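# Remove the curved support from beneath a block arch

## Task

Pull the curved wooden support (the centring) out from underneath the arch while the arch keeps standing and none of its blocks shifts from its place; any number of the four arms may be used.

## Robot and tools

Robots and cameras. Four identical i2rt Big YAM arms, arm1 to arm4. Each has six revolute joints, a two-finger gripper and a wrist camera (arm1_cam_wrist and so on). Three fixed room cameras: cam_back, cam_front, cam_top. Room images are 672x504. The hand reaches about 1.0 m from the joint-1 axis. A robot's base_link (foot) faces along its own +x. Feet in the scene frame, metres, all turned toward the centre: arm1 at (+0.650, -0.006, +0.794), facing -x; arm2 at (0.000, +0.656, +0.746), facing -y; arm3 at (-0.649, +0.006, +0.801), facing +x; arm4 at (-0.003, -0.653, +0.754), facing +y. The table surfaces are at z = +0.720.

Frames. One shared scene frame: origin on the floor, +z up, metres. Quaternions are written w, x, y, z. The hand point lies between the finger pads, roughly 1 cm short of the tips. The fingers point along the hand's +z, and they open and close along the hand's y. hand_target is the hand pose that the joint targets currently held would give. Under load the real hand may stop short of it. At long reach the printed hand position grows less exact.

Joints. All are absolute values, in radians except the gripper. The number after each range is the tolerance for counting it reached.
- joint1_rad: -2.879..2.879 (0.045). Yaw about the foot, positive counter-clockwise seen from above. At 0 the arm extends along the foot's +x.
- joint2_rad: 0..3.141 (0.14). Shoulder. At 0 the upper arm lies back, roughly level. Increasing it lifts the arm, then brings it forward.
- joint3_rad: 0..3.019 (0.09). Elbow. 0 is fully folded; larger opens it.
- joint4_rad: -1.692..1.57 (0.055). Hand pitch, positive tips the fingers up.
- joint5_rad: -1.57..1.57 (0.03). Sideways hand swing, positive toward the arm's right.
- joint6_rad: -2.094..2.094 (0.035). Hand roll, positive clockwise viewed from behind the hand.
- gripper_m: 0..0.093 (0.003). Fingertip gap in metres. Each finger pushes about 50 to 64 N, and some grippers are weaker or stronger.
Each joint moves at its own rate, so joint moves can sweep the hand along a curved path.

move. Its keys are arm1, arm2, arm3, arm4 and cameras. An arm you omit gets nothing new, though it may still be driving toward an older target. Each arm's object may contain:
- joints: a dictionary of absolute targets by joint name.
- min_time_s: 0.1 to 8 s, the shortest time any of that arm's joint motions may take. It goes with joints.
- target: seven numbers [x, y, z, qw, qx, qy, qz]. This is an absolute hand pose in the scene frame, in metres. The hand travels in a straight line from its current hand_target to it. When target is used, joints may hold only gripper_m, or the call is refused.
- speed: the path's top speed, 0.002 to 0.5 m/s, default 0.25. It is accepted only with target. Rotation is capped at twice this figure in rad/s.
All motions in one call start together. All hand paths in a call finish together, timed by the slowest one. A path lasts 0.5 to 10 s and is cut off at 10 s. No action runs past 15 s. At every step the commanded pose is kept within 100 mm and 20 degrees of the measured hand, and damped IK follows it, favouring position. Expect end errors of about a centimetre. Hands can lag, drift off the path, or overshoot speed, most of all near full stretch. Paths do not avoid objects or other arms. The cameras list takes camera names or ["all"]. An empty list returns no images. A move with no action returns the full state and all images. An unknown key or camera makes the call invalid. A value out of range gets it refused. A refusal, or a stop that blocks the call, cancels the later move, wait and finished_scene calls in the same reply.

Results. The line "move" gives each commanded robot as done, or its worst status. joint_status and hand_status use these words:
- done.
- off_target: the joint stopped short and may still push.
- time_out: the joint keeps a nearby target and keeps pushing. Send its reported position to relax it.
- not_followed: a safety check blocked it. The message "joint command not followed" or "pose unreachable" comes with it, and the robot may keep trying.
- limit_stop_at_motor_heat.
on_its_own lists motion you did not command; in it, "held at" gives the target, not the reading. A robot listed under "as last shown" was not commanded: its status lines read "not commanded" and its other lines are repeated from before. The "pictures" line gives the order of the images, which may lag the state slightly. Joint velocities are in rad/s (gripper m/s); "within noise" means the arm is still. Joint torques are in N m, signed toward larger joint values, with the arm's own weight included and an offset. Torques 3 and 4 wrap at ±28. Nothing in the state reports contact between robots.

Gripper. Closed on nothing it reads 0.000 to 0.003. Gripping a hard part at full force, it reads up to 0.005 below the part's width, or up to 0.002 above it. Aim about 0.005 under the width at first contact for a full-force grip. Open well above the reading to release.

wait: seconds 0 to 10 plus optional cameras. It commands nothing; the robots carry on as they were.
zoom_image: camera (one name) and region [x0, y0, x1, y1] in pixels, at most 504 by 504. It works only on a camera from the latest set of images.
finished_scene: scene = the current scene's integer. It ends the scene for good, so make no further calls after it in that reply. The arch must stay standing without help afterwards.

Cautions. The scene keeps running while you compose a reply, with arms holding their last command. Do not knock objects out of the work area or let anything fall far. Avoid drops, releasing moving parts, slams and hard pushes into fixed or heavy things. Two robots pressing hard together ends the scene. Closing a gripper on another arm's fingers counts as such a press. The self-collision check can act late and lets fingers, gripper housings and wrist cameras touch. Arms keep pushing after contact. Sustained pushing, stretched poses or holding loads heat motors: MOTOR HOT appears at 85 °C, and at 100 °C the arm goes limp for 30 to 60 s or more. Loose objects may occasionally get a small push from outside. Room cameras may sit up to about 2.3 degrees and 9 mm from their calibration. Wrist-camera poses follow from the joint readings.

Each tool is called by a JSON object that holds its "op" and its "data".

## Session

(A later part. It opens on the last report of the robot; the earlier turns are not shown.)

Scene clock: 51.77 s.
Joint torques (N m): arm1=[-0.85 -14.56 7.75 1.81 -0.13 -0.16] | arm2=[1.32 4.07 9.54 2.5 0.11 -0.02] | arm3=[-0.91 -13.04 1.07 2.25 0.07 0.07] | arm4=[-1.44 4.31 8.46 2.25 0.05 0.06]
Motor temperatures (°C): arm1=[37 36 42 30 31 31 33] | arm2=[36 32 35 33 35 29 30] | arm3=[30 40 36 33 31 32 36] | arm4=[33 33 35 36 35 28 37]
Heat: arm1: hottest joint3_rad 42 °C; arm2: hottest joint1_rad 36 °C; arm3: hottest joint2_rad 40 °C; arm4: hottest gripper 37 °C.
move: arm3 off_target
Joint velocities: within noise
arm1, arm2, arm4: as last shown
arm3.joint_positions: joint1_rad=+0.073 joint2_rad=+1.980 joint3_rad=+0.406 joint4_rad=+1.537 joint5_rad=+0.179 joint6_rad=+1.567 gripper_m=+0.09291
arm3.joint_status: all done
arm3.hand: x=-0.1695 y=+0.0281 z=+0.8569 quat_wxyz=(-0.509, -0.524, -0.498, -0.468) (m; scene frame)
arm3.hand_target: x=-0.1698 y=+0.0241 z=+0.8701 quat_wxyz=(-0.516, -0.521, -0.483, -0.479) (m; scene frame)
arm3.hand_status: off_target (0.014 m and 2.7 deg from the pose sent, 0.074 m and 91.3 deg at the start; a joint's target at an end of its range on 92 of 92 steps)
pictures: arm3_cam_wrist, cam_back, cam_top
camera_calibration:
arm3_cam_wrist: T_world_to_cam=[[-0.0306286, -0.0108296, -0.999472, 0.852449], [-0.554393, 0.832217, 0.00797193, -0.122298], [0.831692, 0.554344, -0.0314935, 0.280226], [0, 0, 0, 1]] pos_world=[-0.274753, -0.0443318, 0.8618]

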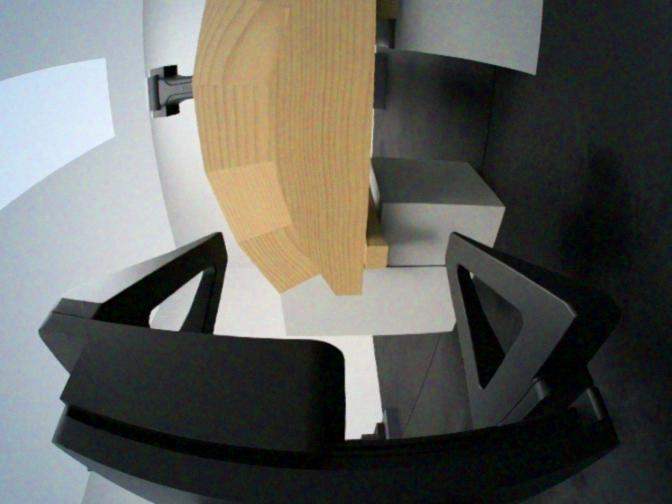

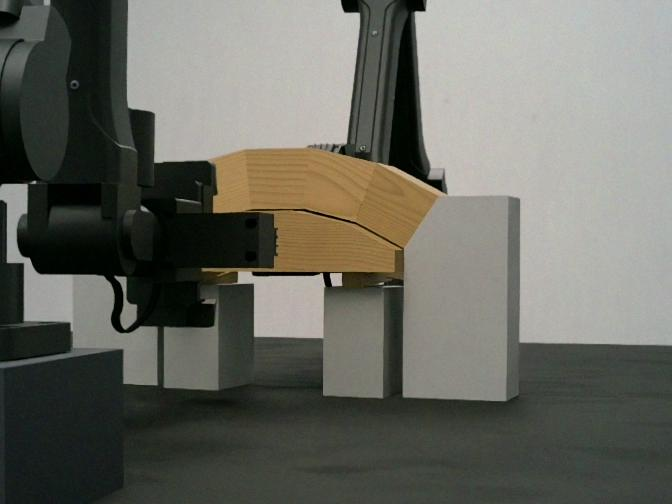

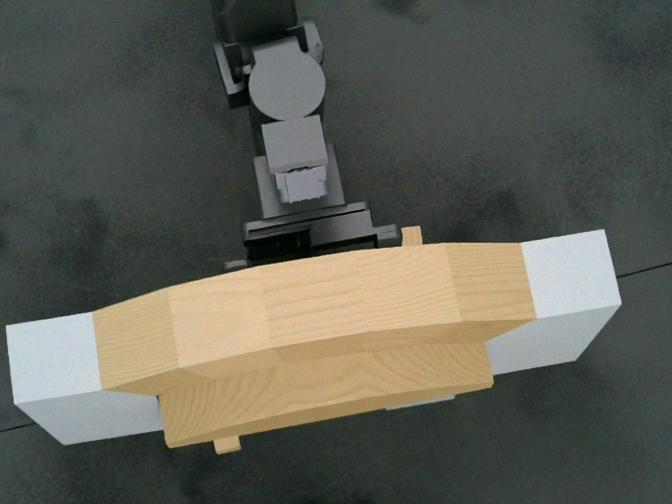

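{"op": "move", "data": {"arm3": {"target": [-0.10, 0.017, 0.872, 0.5184, 0.5184, 0.4809, 0.4809], "speed": 0.12}, "cameras": ["arm3_cam_wrist","cam_top","cam_back"]}}

Scene clock: 53.30 s.
Joint torques (N m): arm1=[-0.97 -14.56 7.79 1.84 -0.11 -0.16] | arm2=[1.38 3.6 9.44 2.45 0.09 -0.03] | arm3=[-1.03 -12.63 5.01 0.95 -0.01 0.1] | arm4=[-1.26 4.72 8.35 2.35 0.02 0.09]
Motor temperatures (°C): arm1=[37 36 42 30 31 31 33] | arm2=[36 32 35 33 35 29 30] | arm3=[30 40 36 33 31 32 36] | arm4=[33 33 35 36 35 28 37]
Heat: arm1: hottest joint3_rad 42 °C; arm2: hottest joint1_rad 36 °C; arm3: hottest joint2_rad 40 °C; arm4: hottest gripper 37 °C.
move: arm3 done
Joint velocities: within noise
arm1, arm2, arm4: as last shown
arm3.joint_positions: joint1_rad=+0.036 joint2_rad=+1.980 joint3_rad=+0.564 joint4_rad=+1.417 joint5_rad=+0.143 joint6_rad=+1.567 gripper_m=+0.09291
arm3.joint_status: not commanded
arm3.hand: x=-0.1082 y=+0.0212 z=+0.8705 quat_wxyz=(-0.518, -0.516, -0.487, -0.478) (m; scene frame)
arm3.hand_target: x=-0.1002 y=+0.0170 z=+0.8721 quat_wxyz=(-0.518, -0.518, -0.481, -0.481) (m; scene frame)
arm3.hand_status: done (0.009 m and 0.8 deg from the pose sent, 0.072 m and 2.7 deg at the start)
pictures: arm3_cam_wrist, cam_back, cam_top
camera_calibration:
arm3_cam_wrist: T_world_to_cam=[[0.007307, -0.00633514, -0.999953, 0.872146], [-0.553971, 0.832484, -0.0093222, -0.0675169], [0.832504, 0.554013, 0.00257347, 0.203892], [0, 0, 0, 1]] pos_world=[-0.213516, -0.0512267, 0.870951]

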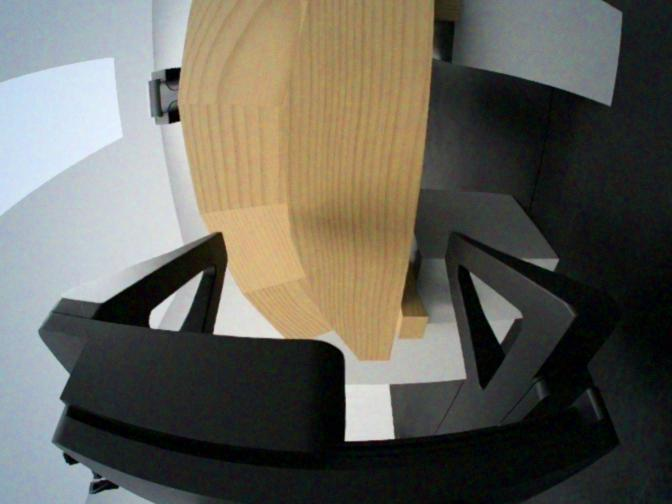

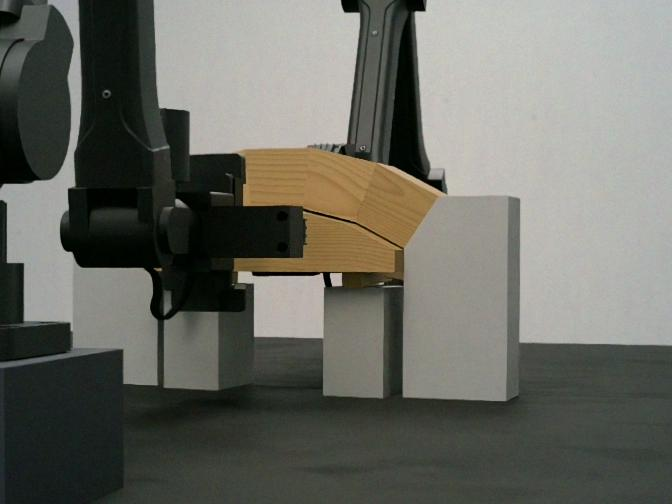

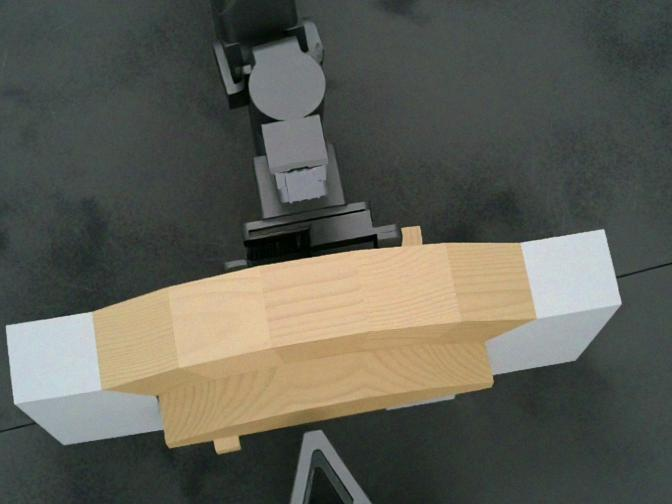

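{"op": "move", "data": {"arm3": {"target": [-0.057, 0.007, 0.864, 0.5184, 0.5184, 0.4809, 0.4809], "speed": 0.08}, "cameras": ["arm3_cam_wrist","cam_top","cam_back"]}}

Scene clock: 54.87 s.
Joint torques (N m): arm1=[-0.91 -14.56 7.76 1.8 -0.11 -0.16] | arm2=[1.26 3.84 9.54 2.48 0.09 -0.02] | arm3=[-1.03 -12.57 6.16 0.95 -0.02 0.09] | arm4=[-1.67 4.89 8.17 2.26 0.03 0.07]
Motor temperatures (°C): arm1=[37 36 42 30 31 31 33] | arm2=[36 32 35 33 35 29 30] | arm3=[30 40 36 33 31 32 36] | arm4=[33 33 35 36 35 28 37]
Heat: arm1: hottest joint3_rad 42 °C; arm2: hottest joint1_rad 36 °C; arm3: hottest joint2_rad 40 °C; arm4: hottest gripper 37 °C.
move: arm3 off_target
Joint velocities: within noise
arm1, arm2, arm4: as last shown
arm3.joint_positions: joint1_rad=+0.005 joint2_rad=+2.019 joint3_rad=+0.681 joint4_rad=+1.351 joint5_rad=+0.112 joint6_rad=+1.567 gripper_m=+0.09291
arm3.joint_status: not commanded
arm3.hand: x=-0.0662 y=+0.0117 z=+0.8701 quat_wxyz=(-0.521, -0.513, -0.484, -0.481) (m; scene frame)
arm3.hand_target: x=-0.0575 y=+0.0069 z=+0.8641 quat_wxyz=(-0.518, -0.518, -0.481, -0.481) (m; scene frame)
arm3.hand_status: off_target (0.012 m and 0.7 deg from the pose sent, 0.054 m and 0.8 deg at the start)
pictures: arm3_cam_wrist, cam_back, cam_top
camera_calibration:
arm3_cam_wrist: T_world_to_cam=[[0.0191117, -0.00577439, -0.999801, 0.872093], [-0.55354, 0.832681, -0.0153904, -0.031073], [0.832603, 0.553724, 0.0127176, 0.165309], [0, 0, 0, 1]] pos_world=[-0.171504, -0.0606258, 0.869339]

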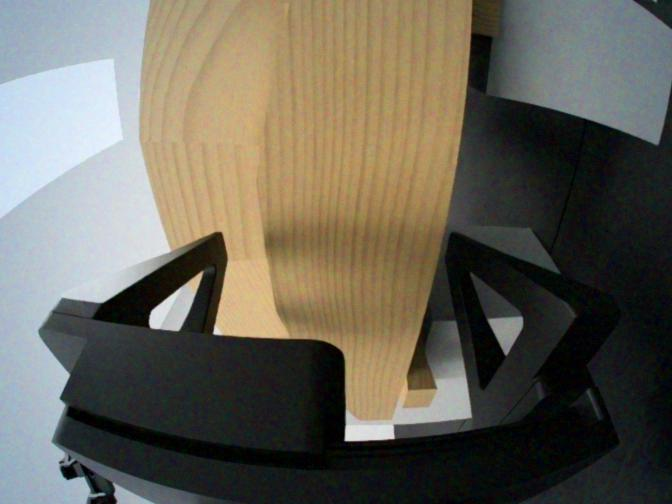

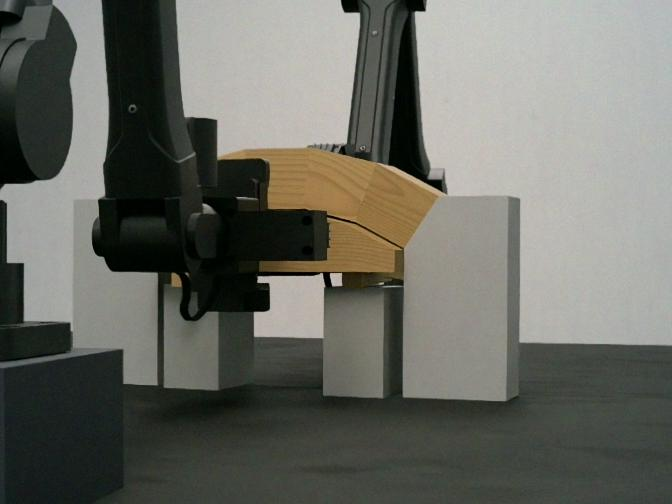

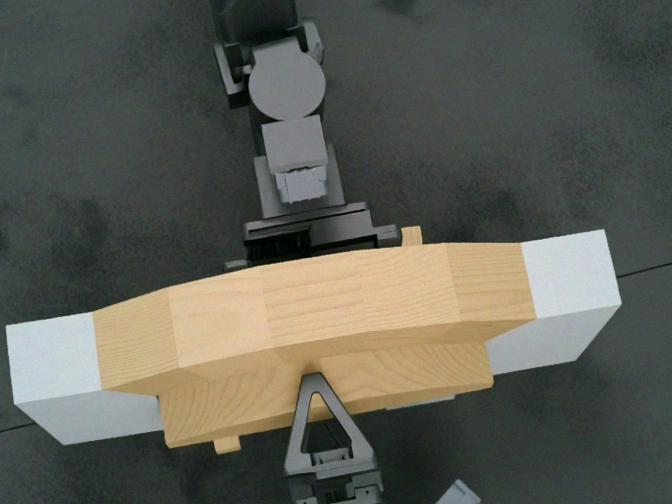

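{"op": "move", "data": {"arm3": {"target": [-0.057, 0.004, 0.854, 0.5184, 0.5184, 0.4809, 0.4809], "speed": 0.06}, "cameras": ["arm3_cam_wrist"]}}

Scene clock: 56.10 s.
Joint torques (N m): arm1=[-1.03 -14.56 7.82 1.81 -0.11 -0.15] | arm2=[1.32 3.78 9.55 2.54 0.09 -0.02] | arm3=[-0.91 -12.81 5.91 2.04 -0.01 0.1] | arm4=[-1.03 4.19 8.21 2.39 0.06 0.07]
Motor temperatures (°C): arm1=[37 37 42 30 31 31 33] | arm2=[36 32 35 33 35 29 30] | arm3=[30 40 36 33 31 32 36] | arm4=[33 33 35 36 35 28 37]
Heat: arm1: hottest joint3_rad 42 °C; arm2: hottest joint1_rad 36 °C; arm3: hottest joint2_rad 40 °C; arm4: hottest gripper 37 °C.
move: arm3 done
Joint velocities: within noise
arm1, arm2, arm4: as last shown
arm3.joint_positions: joint1_rad=-0.001 joint2_rad=+2.053 joint3_rad=+0.688 joint4_rad=+1.351 joint5_rad=+0.105 joint6_rad=+1.567 gripper_m=+0.09291
arm3.joint_status: not commanded
arm3.hand: x=-0.0655 y=+0.0091 z=+0.8538 quat_wxyz=(-0.514, -0.519, -0.491, -0.475) (m; scene frame)
arm3.hand_target: x=-0.0574 y=+0.0040 z=+0.8539 quat_wxyz=(-0.518, -0.518, -0.481, -0.481) (m; scene frame)
arm3.hand_status: done (0.010 m and 1.4 deg from the pose sent, 0.020 m and 0.7 deg at the start)
pictures: arm3_cam_wrist
camera_calibration:
arm3_cam_wrist: T_world_to_cam=[[-0.00679762, -0.00681905, -0.999954, 0.854233], [-0.55424, 0.832355, -0.00190845, -0.0403363], [0.832329, 0.554201, -0.00943742, 0.18536], [0, 0, 0, 1]] pos_world=[-0.17083, -0.0633275, 0.855865]

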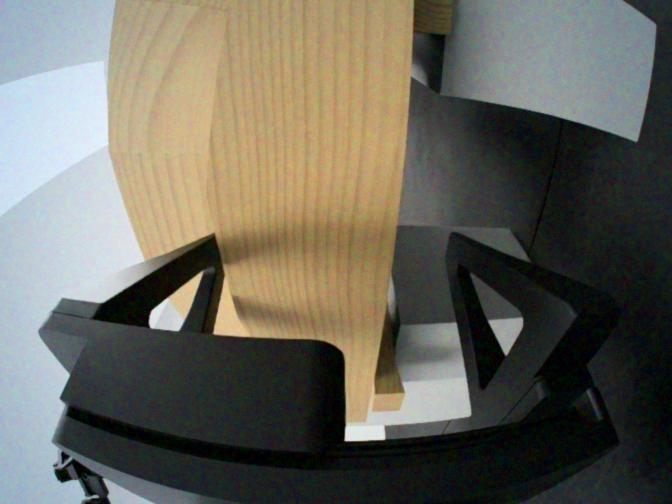

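{"op": "move", "data": {"arm3": {"target": [-0.057, 0.004, 0.862, 0.5184, 0.5184, 0.4809, 0.4809], "speed": 0.06}, "cameras": ["arm3_cam_wrist"]}}

Scene clock: 57.27 s.
Joint torques (N m): arm1=[-0.91 -14.62 7.79 1.8 -0.11 -0.16] | arm2=[0.97 3.9 9.47 2.4 0.11 -0.02] | arm3=[-1.03 -14.92 5.48 1.17 -0.02 0.1] | arm4=[-0.79 4.66 8.21 2.37 0.07 0.07]
Motor temperatures (°C): arm1=[37 37 42 30 31 31 33] | arm2=[36 32 35 33 35 29 30] | arm3=[30 40 36 33 31 32 36] | arm4=[33 33 35 36 35 28 36]
Heat: arm1: hottest joint3_rad 42 °C; arm2: hottest joint1_rad 36 °C; arm3: hottest joint2_rad 40 °C; arm4: hottest joint4_rad 36 °C.
move: arm3 off_target
Joint velocities: within noise
arm1.joint_positions: joint1_rad=+0.067 joint2_rad=+2.065 joint3_rad=+0.958 joint4_rad=+1.096 joint5_rad=+0.114 joint6_rad=+0.015 gripper_m=+0.09396
arm1.joint_status: not commanded
arm1.hand: x=-0.0287 y=-0.0147 z=+0.8840 quat_wxyz=(-0.024, +0.709, -0.028, -0.704) (m; scene frame)
arm1.hand_target: x=-0.0440 y=-0.0125 z=+0.8823 quat_wxyz=(-0.026, +0.707, -0.026, -0.707) (m; scene frame)
arm1.hand_status: not commanded
arm2, arm4: as last shown
arm3.joint_positions: joint1_rad=-0.001 joint2_rad=+2.053 joint3_rad=+0.688 joint4_rad=+1.351 joint5_rad=+0.105 joint6_rad=+1.567 gripper_m=+0.09291
arm3.joint_status: not commanded
arm3.hand: x=-0.0655 y=+0.0091 z=+0.8538 quat_wxyz=(-0.514, -0.519, -0.491, -0.475) (m; scene frame)
arm3.hand_target: x=-0.0574 y=+0.0040 z=+0.8620 quat_wxyz=(-0.518, -0.518, -0.481, -0.481) (m; scene frame)
arm3.hand_status: off_target (0.013 m and 1.4 deg from the pose sent, 0.013 m and 1.4 deg at the start)
pictures: arm3_cam_wrist
camera_calibration:
arm3_cam_wrist: T_world_to_cam=[[-0.00679762, -0.00681905, -0.999954, 0.854233], [-0.55424, 0.832355, -0.00190845, -0.0403363], [0.832329, 0.554201, -0.00943742, 0.18536], [0, 0, 0, 1]] pos_world=[-0.17083, -0.0633275, 0.855865]

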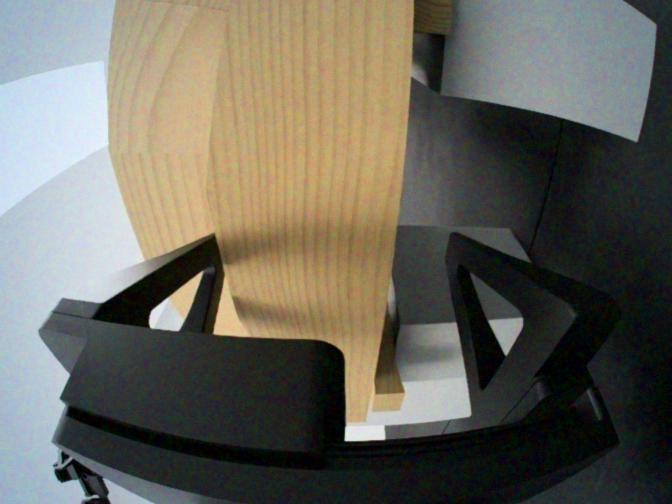

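Friction stuck; command slightly higher.

{"op": "move", "data": {"arm3": {"target": [-0.057, 0.004, 0.868, 0.5184, 0.5184, 0.4809, 0.4809], "speed": 0.06}, "cameras": ["arm3_cam_wrist"]}}

Scene clock: 58.33 s.
Joint torques (N m): arm1=[-0.91 -14.62 7.76 1.81 -0.11 -0.16] | arm2=[1.14 3.66 9.51 2.43 0.09 -0.01] | arm3=[-1.08 -16.32 5.15 0.94 -0.02 0.1] | arm4=[-0.56 4.66 8.35 2.32 0.1 0.09]
Motor temperatures (°C): arm1=[37 37 42 30 31 31 33] | arm2=[36 32 35 33 35 29 30] | arm3=[30 40 37 33 31 32 36] | arm4=[33 33 35 36 35 28 36]
Heat: arm1: hottest joint3_rad 42 °C; arm2: hottest joint1_rad 36 °C; arm3: hottest joint2_rad 40 °C; arm4: hottest joint4_rad 36 °C.
move: arm3 off_target
Joint velocities: within noise
arm1: as last shown
arm2.joint_positions: joint1_rad=-0.491 joint2_rad=+0.571 joint3_rad=+1.396 joint4_rad=-1.145 joint5_rad=+0.158 joint6_rad=+0.378 gripper_m=+0.09396
arm2.joint_status: not commanded
arm2.hand: x=-0.1424 y=+0.4717 z=+1.3418 quat_wxyz=(-0.330, -0.780, -0.216, +0.486) (m; scene frame)
arm2.hand_target: x=-0.1404 y=+0.4751 z=+1.3501 quat_wxyz=(-0.336, -0.774, -0.213, +0.492) (m; scene frame)
arm2.hand_status: not commanded
arm3.joint_positions: joint1_rad=-0.001 joint2_rad=+2.053 joint3_rad=+0.688 joint4_rad=+1.341 joint5_rad=+0.105 joint6_rad=+1.567 gripper_m=+0.09291
arm3.joint_status: not commanded
arm3.hand: x=-0.0655 y=+0.0091 z=+0.8515 quat_wxyz=(-0.512, -0.521, -0.493, -0.472) (m; scene frame)
arm3.hand_target: x=-0.0575 y=+0.0040 z=+0.8679 quat_wxyz=(-0.518, -0.518, -0.481, -0.481) (m; scene frame)
arm3.hand_status: off_target (0.019 m and 1.9 deg from the pose sent, 0.017 m and 1.4 deg at the start)
arm4.joint_positions: joint1_rad=-0.377 joint2_rad=+0.615 joint3_rad=+1.493 joint4_rad=-1.274 joint5_rad=+0.157 joint6_rad=-0.616 gripper_m=+0.09396
arm4.joint_status: not commanded
arm4.hand: x=+0.0978 y=-0.4603 z=+1.3602 quat_wxyz=(-0.554, +0.623, -0.545, -0.090) (m; scene frame)
arm4.hand_target: x=+0.0963 y=-0.4637 z=+1.3683 quat_wxyz=(-0.562, +0.618, -0.542, -0.093) (m; scene frame)
arm4.hand_status: not commanded
pictures: arm3_cam_wrist
camera_calibration:
arm3_cam_wrist: T_world_to_cam=[[-0.0166885, -0.00724872, -0.999834, 0.851124], [-0.554151, 0.83241, 0.00321457, -0.0447036], [0.832249, 0.554112, -0.0179086, 0.192577], [0, 0, 0, 1]] pos_world=[-0.17084, -0.0633278, 0.854576]

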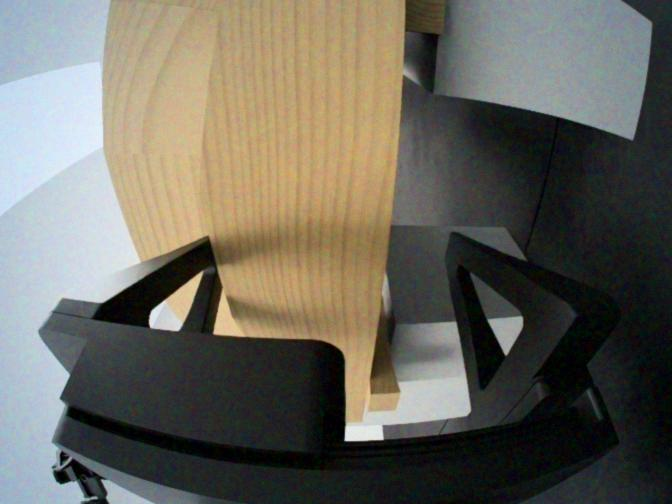

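{"op": "move", "data": {"arm3": {"joints": {"joint2_rad": 2.02, "joint3_rad": 0.69, "joint4_rad": 1.36}, "min_time_s": 1}, "cameras": ["arm3_cam_wrist"]}}

Scene clock: 59.83 s.
Joint torques (N m): arm1=[-0.97 -14.68 7.77 1.85 -0.11 -0.16] | arm2=[1.2 3.96 9.54 2.45 0.1 -0.03] | arm3=[-1.03 -16.5 3.89 2.17 -0.01 0.09] | arm4=[-1.03 4.37 8.27 2.3 0.08 0.09]
Motor temperatures (°C): arm1=[37 37 43 30 31 31 33] | arm2=[36 32 35 33 35 29 30] | arm3=[30 40 37 33 31 32 36] | arm4=[33 33 35 36 34 28 36]
Heat: arm1: hottest joint3_rad 43 °C; arm2: hottest joint1_rad 36 °C; arm3: hottest joint2_rad 40 °C; arm4: hottest joint4_rad 36 °C.
move: arm3 done
Joint velocities: within noise
arm1, arm2, arm4: as last shown
arm3.joint_positions: joint1_rad=-0.001 joint2_rad=+2.043 joint3_rad=+0.688 joint4_rad=+1.341 joint5_rad=+0.105 joint6_rad=+1.567 gripper_m=+0.09291
arm3.joint_status: all done
arm3.hand: x=-0.0648 y=+0.0092 z=+0.8566 quat_wxyz=(-0.514, -0.519, -0.491, -0.474) (m; scene frame)
arm3.hand_target: x=-0.0627 y=+0.0039 z=+0.8751 quat_wxyz=(-0.524, -0.513, -0.475, -0.487) (m; scene frame)
arm3.hand_status: not commanded
pictures: arm3_cam_wrist
camera_calibration:
arm3_cam_wrist: T_world_to_cam=[[-0.00760288, -0.00685308, -0.999948, 0.856995], [-0.554234, 0.83236, -0.00149053, -0.0403842], [0.832326, 0.554194, -0.0101265, 0.185341], [0, 0, 0, 1]] pos_world=[-0.170131, -0.0632275, 0.858766]

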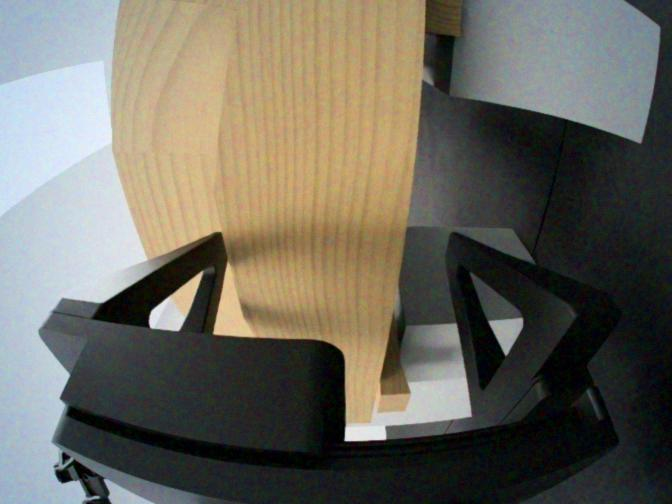

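{"op": "move", "data": {"arm3": {"joints": {"joint2_rad": 2.008, "joint4_rad": 1.37}, "min_time_s": 1}}}

{"op": "move", "data": {"arm3": {"joints": {"gripper_m": 0.064}}, "cameras": ["arm3_cam_wrist","cam_top","cam_back"]}}

Scene clock: 61.37 s.
Joint torques (N m): arm1=[-0.85 -14.56 7.76 1.83 -0.11 -0.16] | arm2=[1.14 3.84 9.5 2.48 0.1 -0.01] | arm3=[-0.97 -16.38 3.96 2.26 -0.01 0.1] | arm4=[-1.08 4.95 8.2 2.37 0.09 0.07]
Motor temperatures (°C): arm1=[37 37 43 30 31 31 33] | arm2=[36 32 35 33 35 29 30] | arm3=[30 41 37 33 31 32 36] | arm4=[33 33 35 36 34 28 36]
Heat: arm1: hottest joint3_rad 43 °C; arm2: hottest joint1_rad 36 °C; arm3: hottest joint2_rad 41 °C; arm4: hottest joint4_rad 36 °C.
move: arm3 done
Joint velocities: within noise
arm1, arm2, arm4: as last shown
arm3.joint_positions: joint1_rad=-0.001 joint2_rad=+2.031 joint3_rad=+0.688 joint4_rad=+1.349 joint5_rad=+0.105 joint6_rad=+1.567 gripper_m=+0.09291
arm3.joint_status: all done
arm3.hand: x=-0.0640 y=+0.0093 z=+0.8654 quat_wxyz=(-0.519, -0.515, -0.485, -0.480) (m; scene frame)
arm3.hand_target: x=-0.0621 y=+0.0040 z=+0.8844 quat_wxyz=(-0.529, -0.508, -0.469, -0.493) (m; scene frame)
arm3.hand_status: not commanded
pictures: none

Scene clock: 62.00 s.
Joint torques (N m): arm1=[-0.79 -14.56 7.83 1.8 -0.11 -0.16] | arm2=[1.44 3.78 9.52 2.45 0.09 -0.01] | arm3=[-1.03 -16.44 3.96 2.28 -0.01 0.09] | arm4=[-0.62 4.37 8.32 2.28 0.07 0.1]
Motor temperatures (°C): arm1=[37 37 43 30 31 31 33] | arm2=[36 32 36 33 35 29 30] | arm3=[30 41 37 33 31 32 36] | arm4=[33 33 35 36 34 28 36]
Heat: arm1: hottest joint3_rad 43 °C; arm2: hottest joint1_rad 36 °C; arm3: hottest joint2_rad 41 °C; arm4: hottest joint4_rad 36 °C.
move: arm3 done
Joint velocities: within noise
arm1, arm2, arm4: as last shown
arm3.joint_positions: joint1_rad=-0.001 joint2_rad=+2.031 joint3_rad=+0.688 joint4_rad=+1.349 joint5_rad=+0.105 joint6_rad=+1.567 gripper_m=+0.06416
arm3.joint_status: all done
arm3.hand: x=-0.0640 y=+0.0093 z=+0.8654 quat_wxyz=(-0.519, -0.515, -0.485, -0.480) (m; scene frame)
arm3.hand_target: x=-0.0621 y=+0.0039 z=+0.8844 quat_wxyz=(-0.529, -0.508, -0.469, -0.493) (m; scene frame)
arm3.hand_status: not commanded
pictures: arm3_cam_wrist, cam_back, cam_top
camera_calibration:
arm3_cam_wrist: T_world_to_cam=[[0.0126404, -0.00616943, -0.999901, 0.867111], [-0.554227, 0.832277, -0.0121415, -0.0307887], [0.83227, 0.554326, 0.00710104, 0.169758], [0, 0, 0, 1]] pos_world=[-0.169309, -0.0631269, 0.865446]

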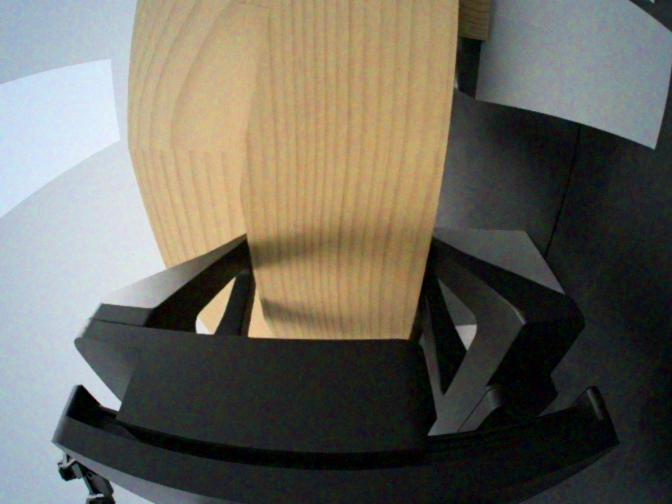

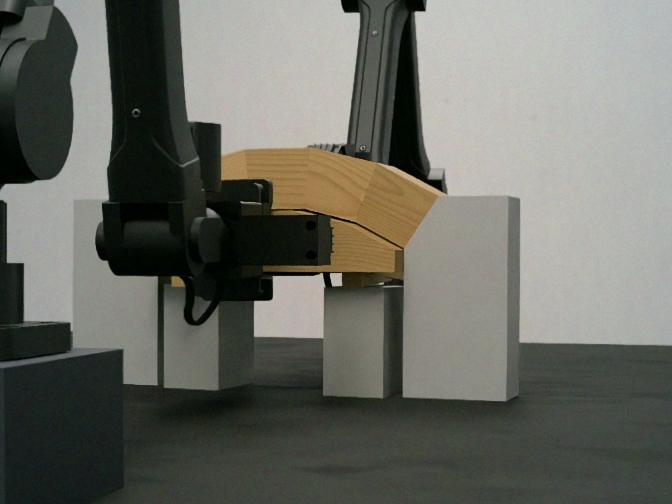

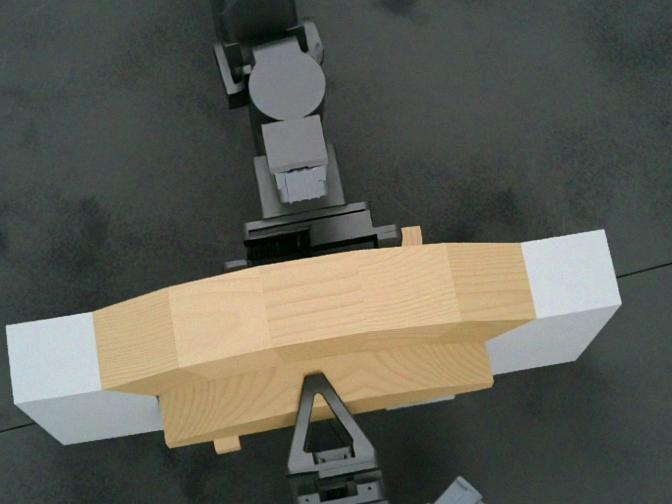

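{"op": "move", "data": {"arm3": {"joints": {"gripper_m": 0.060}}}}

{"op": "move", "data": {"arm3": {"joints": {"gripper_m": 0.052}}, "cameras": ["arm3_cam_wrist","arm1_cam_wrist"]}}

Scene clock: 62.53 s.
Joint torques (N m): arm1=[-0.97 -14.15 7.66 1.8 -0.1 -0.16] | arm2=[1.08 3.72 9.43 2.45 0.1 -0.01] | arm3=[-1.08 -16.38 3.99 2.28 -0.01 0.09] | arm4=[-1.03 4.78 8.35 2.28 0.05 0.06]
Motor temperatures (°C): arm1=[37 37 43 30 31 31 33] | arm2=[36 32 36 33 35 29 30] | arm3=[30 41 37 33 31 32 36] | arm4=[33 33 35 36 34 28 36]
Heat: arm1: hottest joint3_rad 43 °C; arm2: hottest joint1_rad 36 °C; arm3: hottest joint2_rad 41 °C; arm4: hottest joint4_rad 36 °C.
move: arm3 done
Joint velocities: within noise
arm1.joint_positions: joint1_rad=+0.067 joint2_rad=+2.065 joint3_rad=+0.959 joint4_rad=+1.096 joint5_rad=+0.114 joint6_rad=+0.015 gripper_m=+0.09396
arm1.joint_status: not commanded
arm1.hand: x=-0.0288 y=-0.0148 z=+0.8841 quat_wxyz=(-0.024, +0.709, -0.028, -0.705) (m; scene frame)
arm1.hand_target: x=-0.0439 y=-0.0125 z=+0.8824 quat_wxyz=(-0.026, +0.706, -0.027, -0.707) (m; scene frame)
arm1.hand_status: not commanded
arm2, arm4: as last shown
arm3.joint_positions: joint1_rad=-0.001 joint2_rad=+2.031 joint3_rad=+0.688 joint4_rad=+1.349 joint5_rad=+0.105 joint6_rad=+1.567 gripper_m=+0.06023
arm3.joint_status: all done
arm3.hand: x=-0.0640 y=+0.0093 z=+0.8654 quat_wxyz=(-0.519, -0.514, -0.486, -0.480) (m; scene frame)
arm3.hand_target: x=-0.0621 y=+0.0040 z=+0.8844 quat_wxyz=(-0.529, -0.507, -0.469, -0.493) (m; scene frame)
arm3.hand_status: not commanded
pictures: none

Scene clock: 62.93 s.
Joint torques (N m): arm1=[-0.73 -14.68 7.73 1.81 -0.11 -0.16] | arm2=[1.38 3.84 9.54 2.44 0.09 -0.03] | arm3=[-0.97 -16.38 3.95 2.29 0 0.1] | arm4=[-1.03 4.95 8.27 2.24 0.07 0.11]
Motor temperatures (°C): arm1=[37 37 43 30 31 31 33] | arm2=[36 32 36 33 35 29 30] | arm3=[30 41 37 33 31 31 36] | arm4=[33 33 35 36 34 28 36]
Heat: arm1: hottest joint3_rad 43 °C; arm2: hottest joint1_rad 36 °C; arm3: hottest joint2_rad 41 °C; arm4: hottest joint4_rad 36 °C.
move: arm3 off_target
Joint velocities: within noise
arm1.joint_positions: joint1_rad=+0.067 joint2_rad=+2.066 joint3_rad=+0.959 joint4_rad=+1.096 joint5_rad=+0.114 joint6_rad=+0.015 gripper_m=+0.09396
arm1.joint_status: not commanded
arm1.hand: x=-0.0289 y=-0.0148 z=+0.8838 quat_wxyz=(-0.024, +0.709, -0.028, -0.704) (m; scene frame)
arm1.hand_target: x=-0.0439 y=-0.0124 z=+0.8822 quat_wxyz=(-0.027, +0.707, -0.027, -0.707) (m; scene frame)
arm1.hand_status: not commanded
arm2, arm4: as last shown
arm3.joint_positions: joint1_rad=-0.001 joint2_rad=+2.031 joint3_rad=+0.688 joint4_rad=+1.349 joint5_rad=+0.105 joint6_rad=+1.567 gripper_m=+0.05706
arm3.joint_status: gripper_m off_target (ended at +0.05709, target +0.05200)
arm3.hand: x=-0.0640 y=+0.0093 z=+0.8654 quat_wxyz=(-0.519, -0.514, -0.486, -0.480) (m; scene frame)
arm3.hand_target: x=-0.0621 y=+0.0040 z=+0.8844 quat_wxyz=(-0.529, -0.508, -0.469, -0.493) (m; scene frame)
arm3.hand_status: not commanded
pictures: arm1_cam_wrist, arm3_cam_wrist
camera_calibration:
arm1_cam_wrist: T_world_to_cam=[[0.0868451, 0.996211, -0.00455325, 0.0201309], [0.583522, -0.0545721, -0.810261, 0.735293], [-0.80744, 0.0677103, -0.586051, 0.623334], [0, 0, 0, 1]] pos_world=[0.072497, -0.0221343, 0.961177]
arm3_cam_wrist: T_world_to_cam=[[0.0126426, -0.00616499, -0.999901, 0.86711], [-0.554527, 0.832077, -0.0121416, -0.0307957], [0.83207, 0.554626, 0.007101, 0.169659], [0, 0, 0, 1]] pos_world=[-0.169208, -0.0631272, 0.865446]

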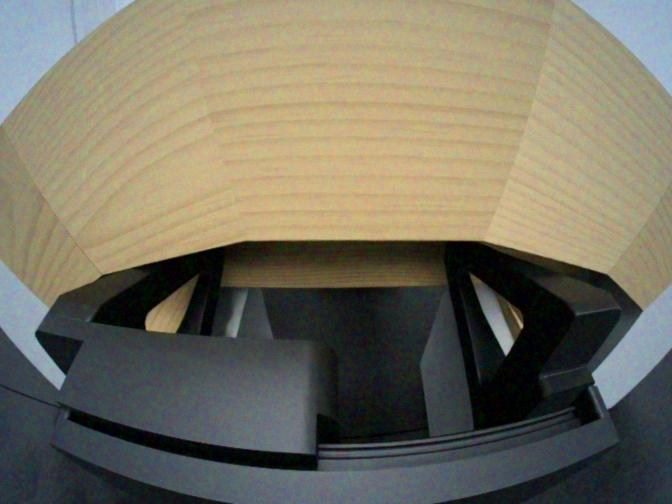

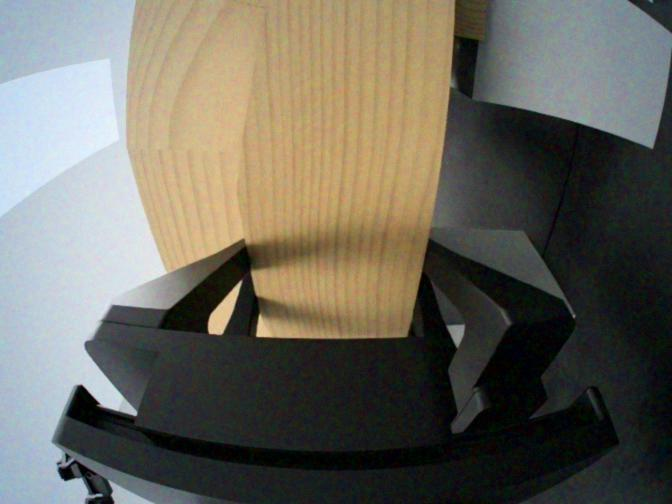

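{"op": "move", "data": {"arm3": {"target": [-0.100, 0.007, 0.876, 0.522, 0.514, 0.476, 0.486], "speed": 0.06}, "cameras": ["arm1_cam_wrist","arm3_cam_wrist","cam_back","cam_front","cam_top"]}}

Scene clock: 64.67 s.
Joint torques (N m): arm1=[-0.97 -14.62 7.71 1.78 -0.11 -0.15] | arm2=[1.38 3.72 9.51 2.5 0.1 -0.01] | arm3=[-0.32 -15.09 2.56 2.13 0.4 0.12] | arm4=[-1.2 4.66 8.28 2.3 0.04 0.06]
Motor temperatures (°C): arm1=[37 37 43 30 31 31 33] | arm2=[36 32 36 33 35 29 30] | arm3=[30 41 37 33 31 31 36] | arm4=[33 33 35 36 34 28 36]
Heat: arm1: hottest joint3_rad 43 °C; arm2: hottest joint1_rad 36 °C; arm3: hottest joint2_rad 41 °C; arm4: hottest joint4_rad 36 °C.
move: arm3 off_target
Joint velocities: within noise
arm1, arm2, arm4: as last shown
arm3.joint_positions: joint1_rad=-0.001 joint2_rad=+2.007 joint3_rad=+0.592 joint4_rad=+1.409 joint5_rad=+0.105 joint6_rad=+1.566 gripper_m=+0.05706
arm3.joint_status: not commanded
arm3.hand: x=-0.0986 y=+0.0080 z=+0.8628 quat_wxyz=(-0.516, -0.517, -0.489, -0.476) (m; scene frame)
arm3.hand_target: x=-0.0999 y=+0.0070 z=+0.8759 quat_wxyz=(-0.522, -0.514, -0.476, -0.486) (m; scene frame)
arm3.hand_status: off_target (0.013 m and 2.0 deg from the pose sent, 0.038 m and 1.3 deg at the start)
pictures: arm1_cam_wrist, arm3_cam_wrist, cam_back, cam_front, cam_top
camera_calibration:
arm1_cam_wrist: T_world_to_cam=[[0.0868451, 0.996211, -0.00455325, 0.0201309], [0.583522, -0.0545721, -0.810261, 0.735293], [-0.80744, 0.0677103, -0.586051, 0.623334], [0, 0, 0, 1]] pos_world=[0.072497, -0.0221343, 0.961177]
arm3_cam_wrist: T_world_to_cam=[[0.000385416, -0.00809027, -0.999967, 0.863792], [-0.554606, 0.832084, -0.00694576, -0.0534823], [0.832113, 0.554591, -0.00416621, 0.209018], [0, 0, 0, 1]] pos_world=[-0.203921, -0.0644292, 0.864263]

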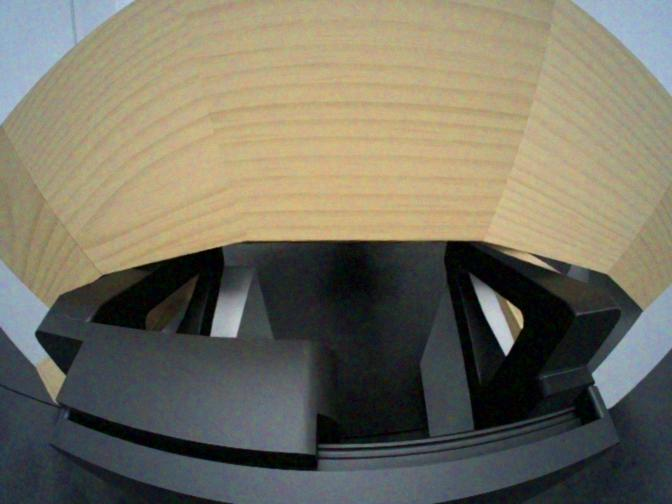

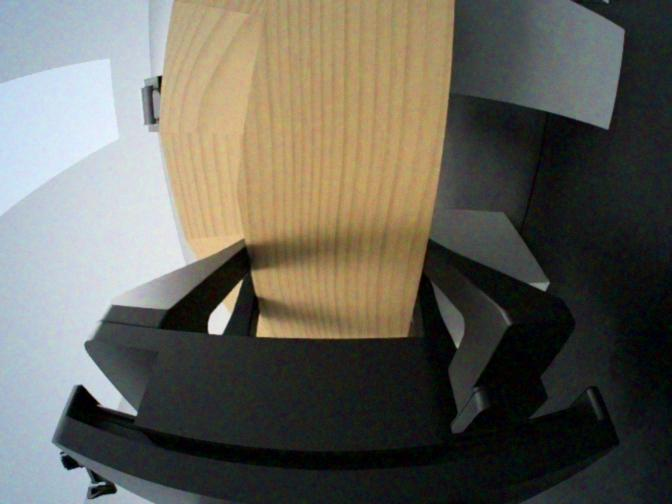

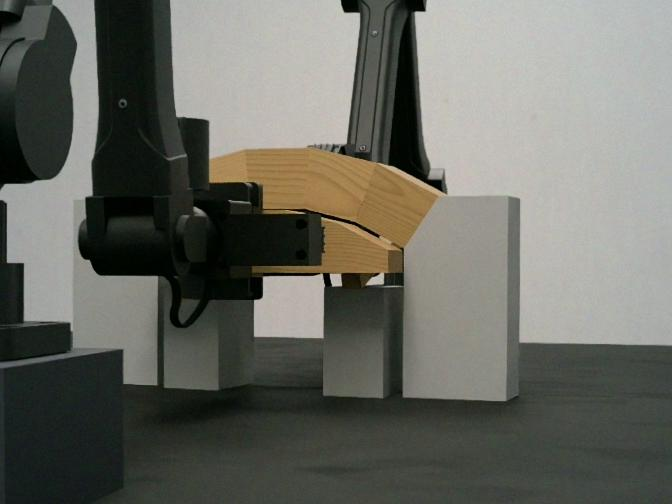

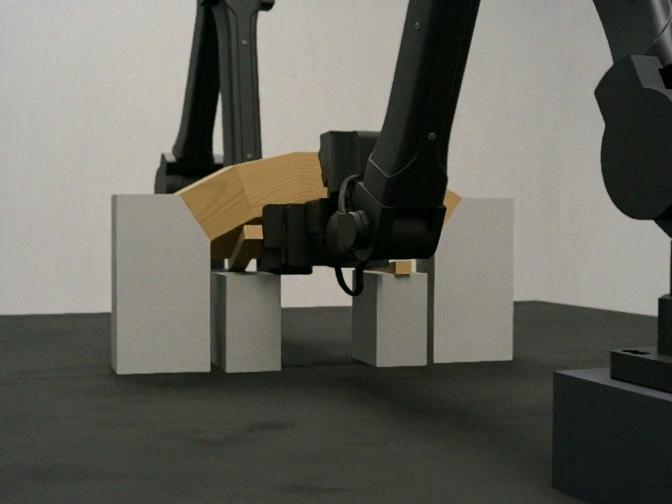

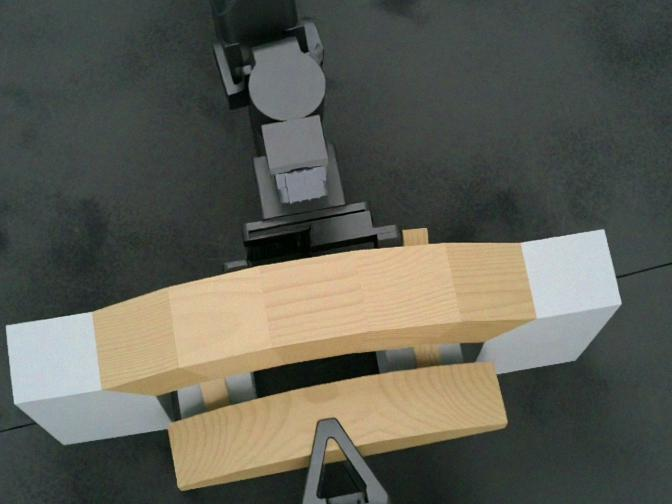

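{"op": "move", "data": {"arm3": {"target": [-0.103, 0.007, 0.905, 0.522, 0.514, 0.476, 0.486], "speed": 0.04}, "cameras": ["arm3_cam_wrist","cam_back","cam_front","cam_top"]}}

Scene clock: 66.33 s.
Joint torques (N m): arm1=[-0.85 -14.8 7.72 1.85 -0.11 -0.16] | arm2=[1.14 3.78 9.51 2.48 0.1 -0.03] | arm3=[-0.32 -16.44 4.25 1.8 0.28 0.08] | arm4=[-0.85 4.42 8.29 2.35 0.08 0.09]
Motor temperatures (°C): arm1=[37 37 43 30 31 31 33] | arm2=[36 32 36 33 34 29 30] | arm3=[30 41 36 33 31 31 36] | arm4=[33 33 35 36 34 28 36]
Heat: arm1: hottest joint3_rad 43 °C; arm2: hottest joint1_rad 36 °C; arm3: hottest joint2_rad 41 °C; arm4: hottest joint4_rad 36 °C.
move: arm3 off_target
Joint velocities: within noise
arm1, arm2, arm4: as last shown
arm1.hand: x=-0.0289 y=-0.0148 z=+0.8837 quat_wxyz=(-0.024, +0.709, -0.028, -0.704) (m; scene frame)
arm1.hand_target: x=-0.0439 y=-0.0124 z=+0.8821 quat_wxyz=(-0.027, +0.707, -0.027, -0.707) (m; scene frame)
arm3.joint_positions: joint1_rad=-0.001 joint2_rad=+1.922 joint3_rad=+0.555 joint4_rad=+1.330 joint5_rad=+0.108 joint6_rad=+1.570 gripper_m=+0.05706
arm3.joint_status: not commanded
arm3.hand: x=-0.1080 y=+0.0073 z=+0.8763 quat_wxyz=(-0.509, -0.526, -0.495, -0.468) (m; scene frame)
arm3.hand_target: x=-0.1034 y=+0.0070 z=+0.9045 quat_wxyz=(-0.522, -0.514, -0.476, -0.486) (m; scene frame)
arm3.hand_status: off_target (0.029 m and 3.6 deg from the pose sent, 0.042 m and 2.0 deg at the start)
pictures: arm3_cam_wrist, cam_back, cam_front, cam_top
camera_calibration:
arm3_cam_wrist: T_world_to_cam=[[-0.0302052, -0.00468219, -0.999533, 0.873519], [-0.552012, 0.833738, 0.0127759, -0.0750392], [0.833289, 0.55214, -0.0277679, 0.238121], [0, 0, 0, 1]] pos_world=[-0.213461, -0.0648229, 0.880681]

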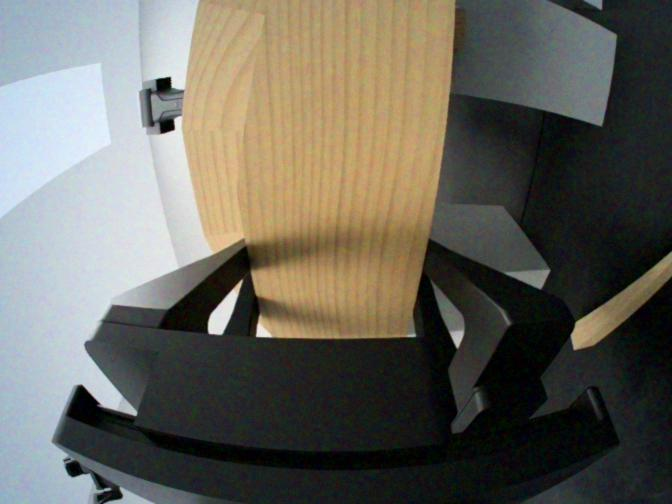

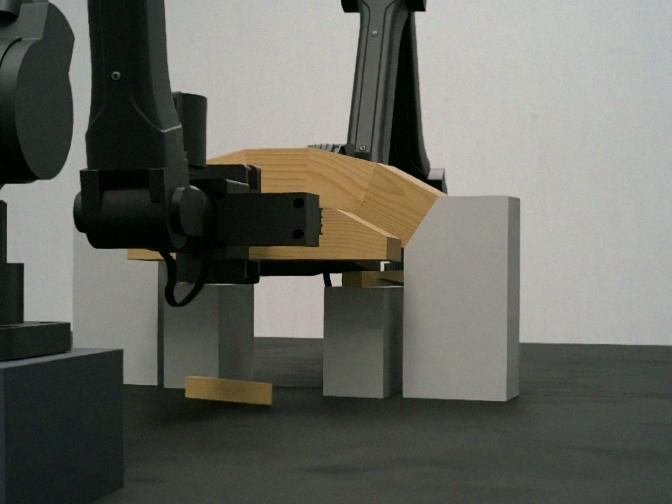

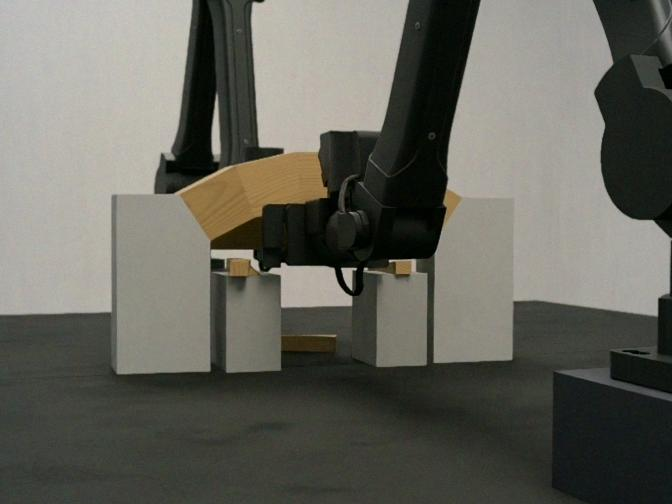

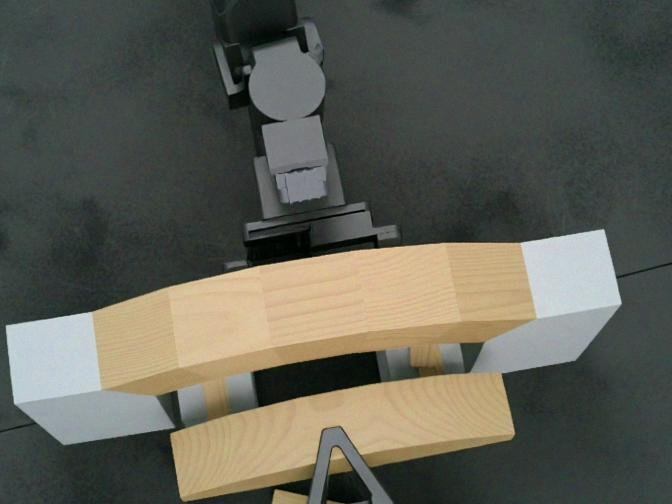

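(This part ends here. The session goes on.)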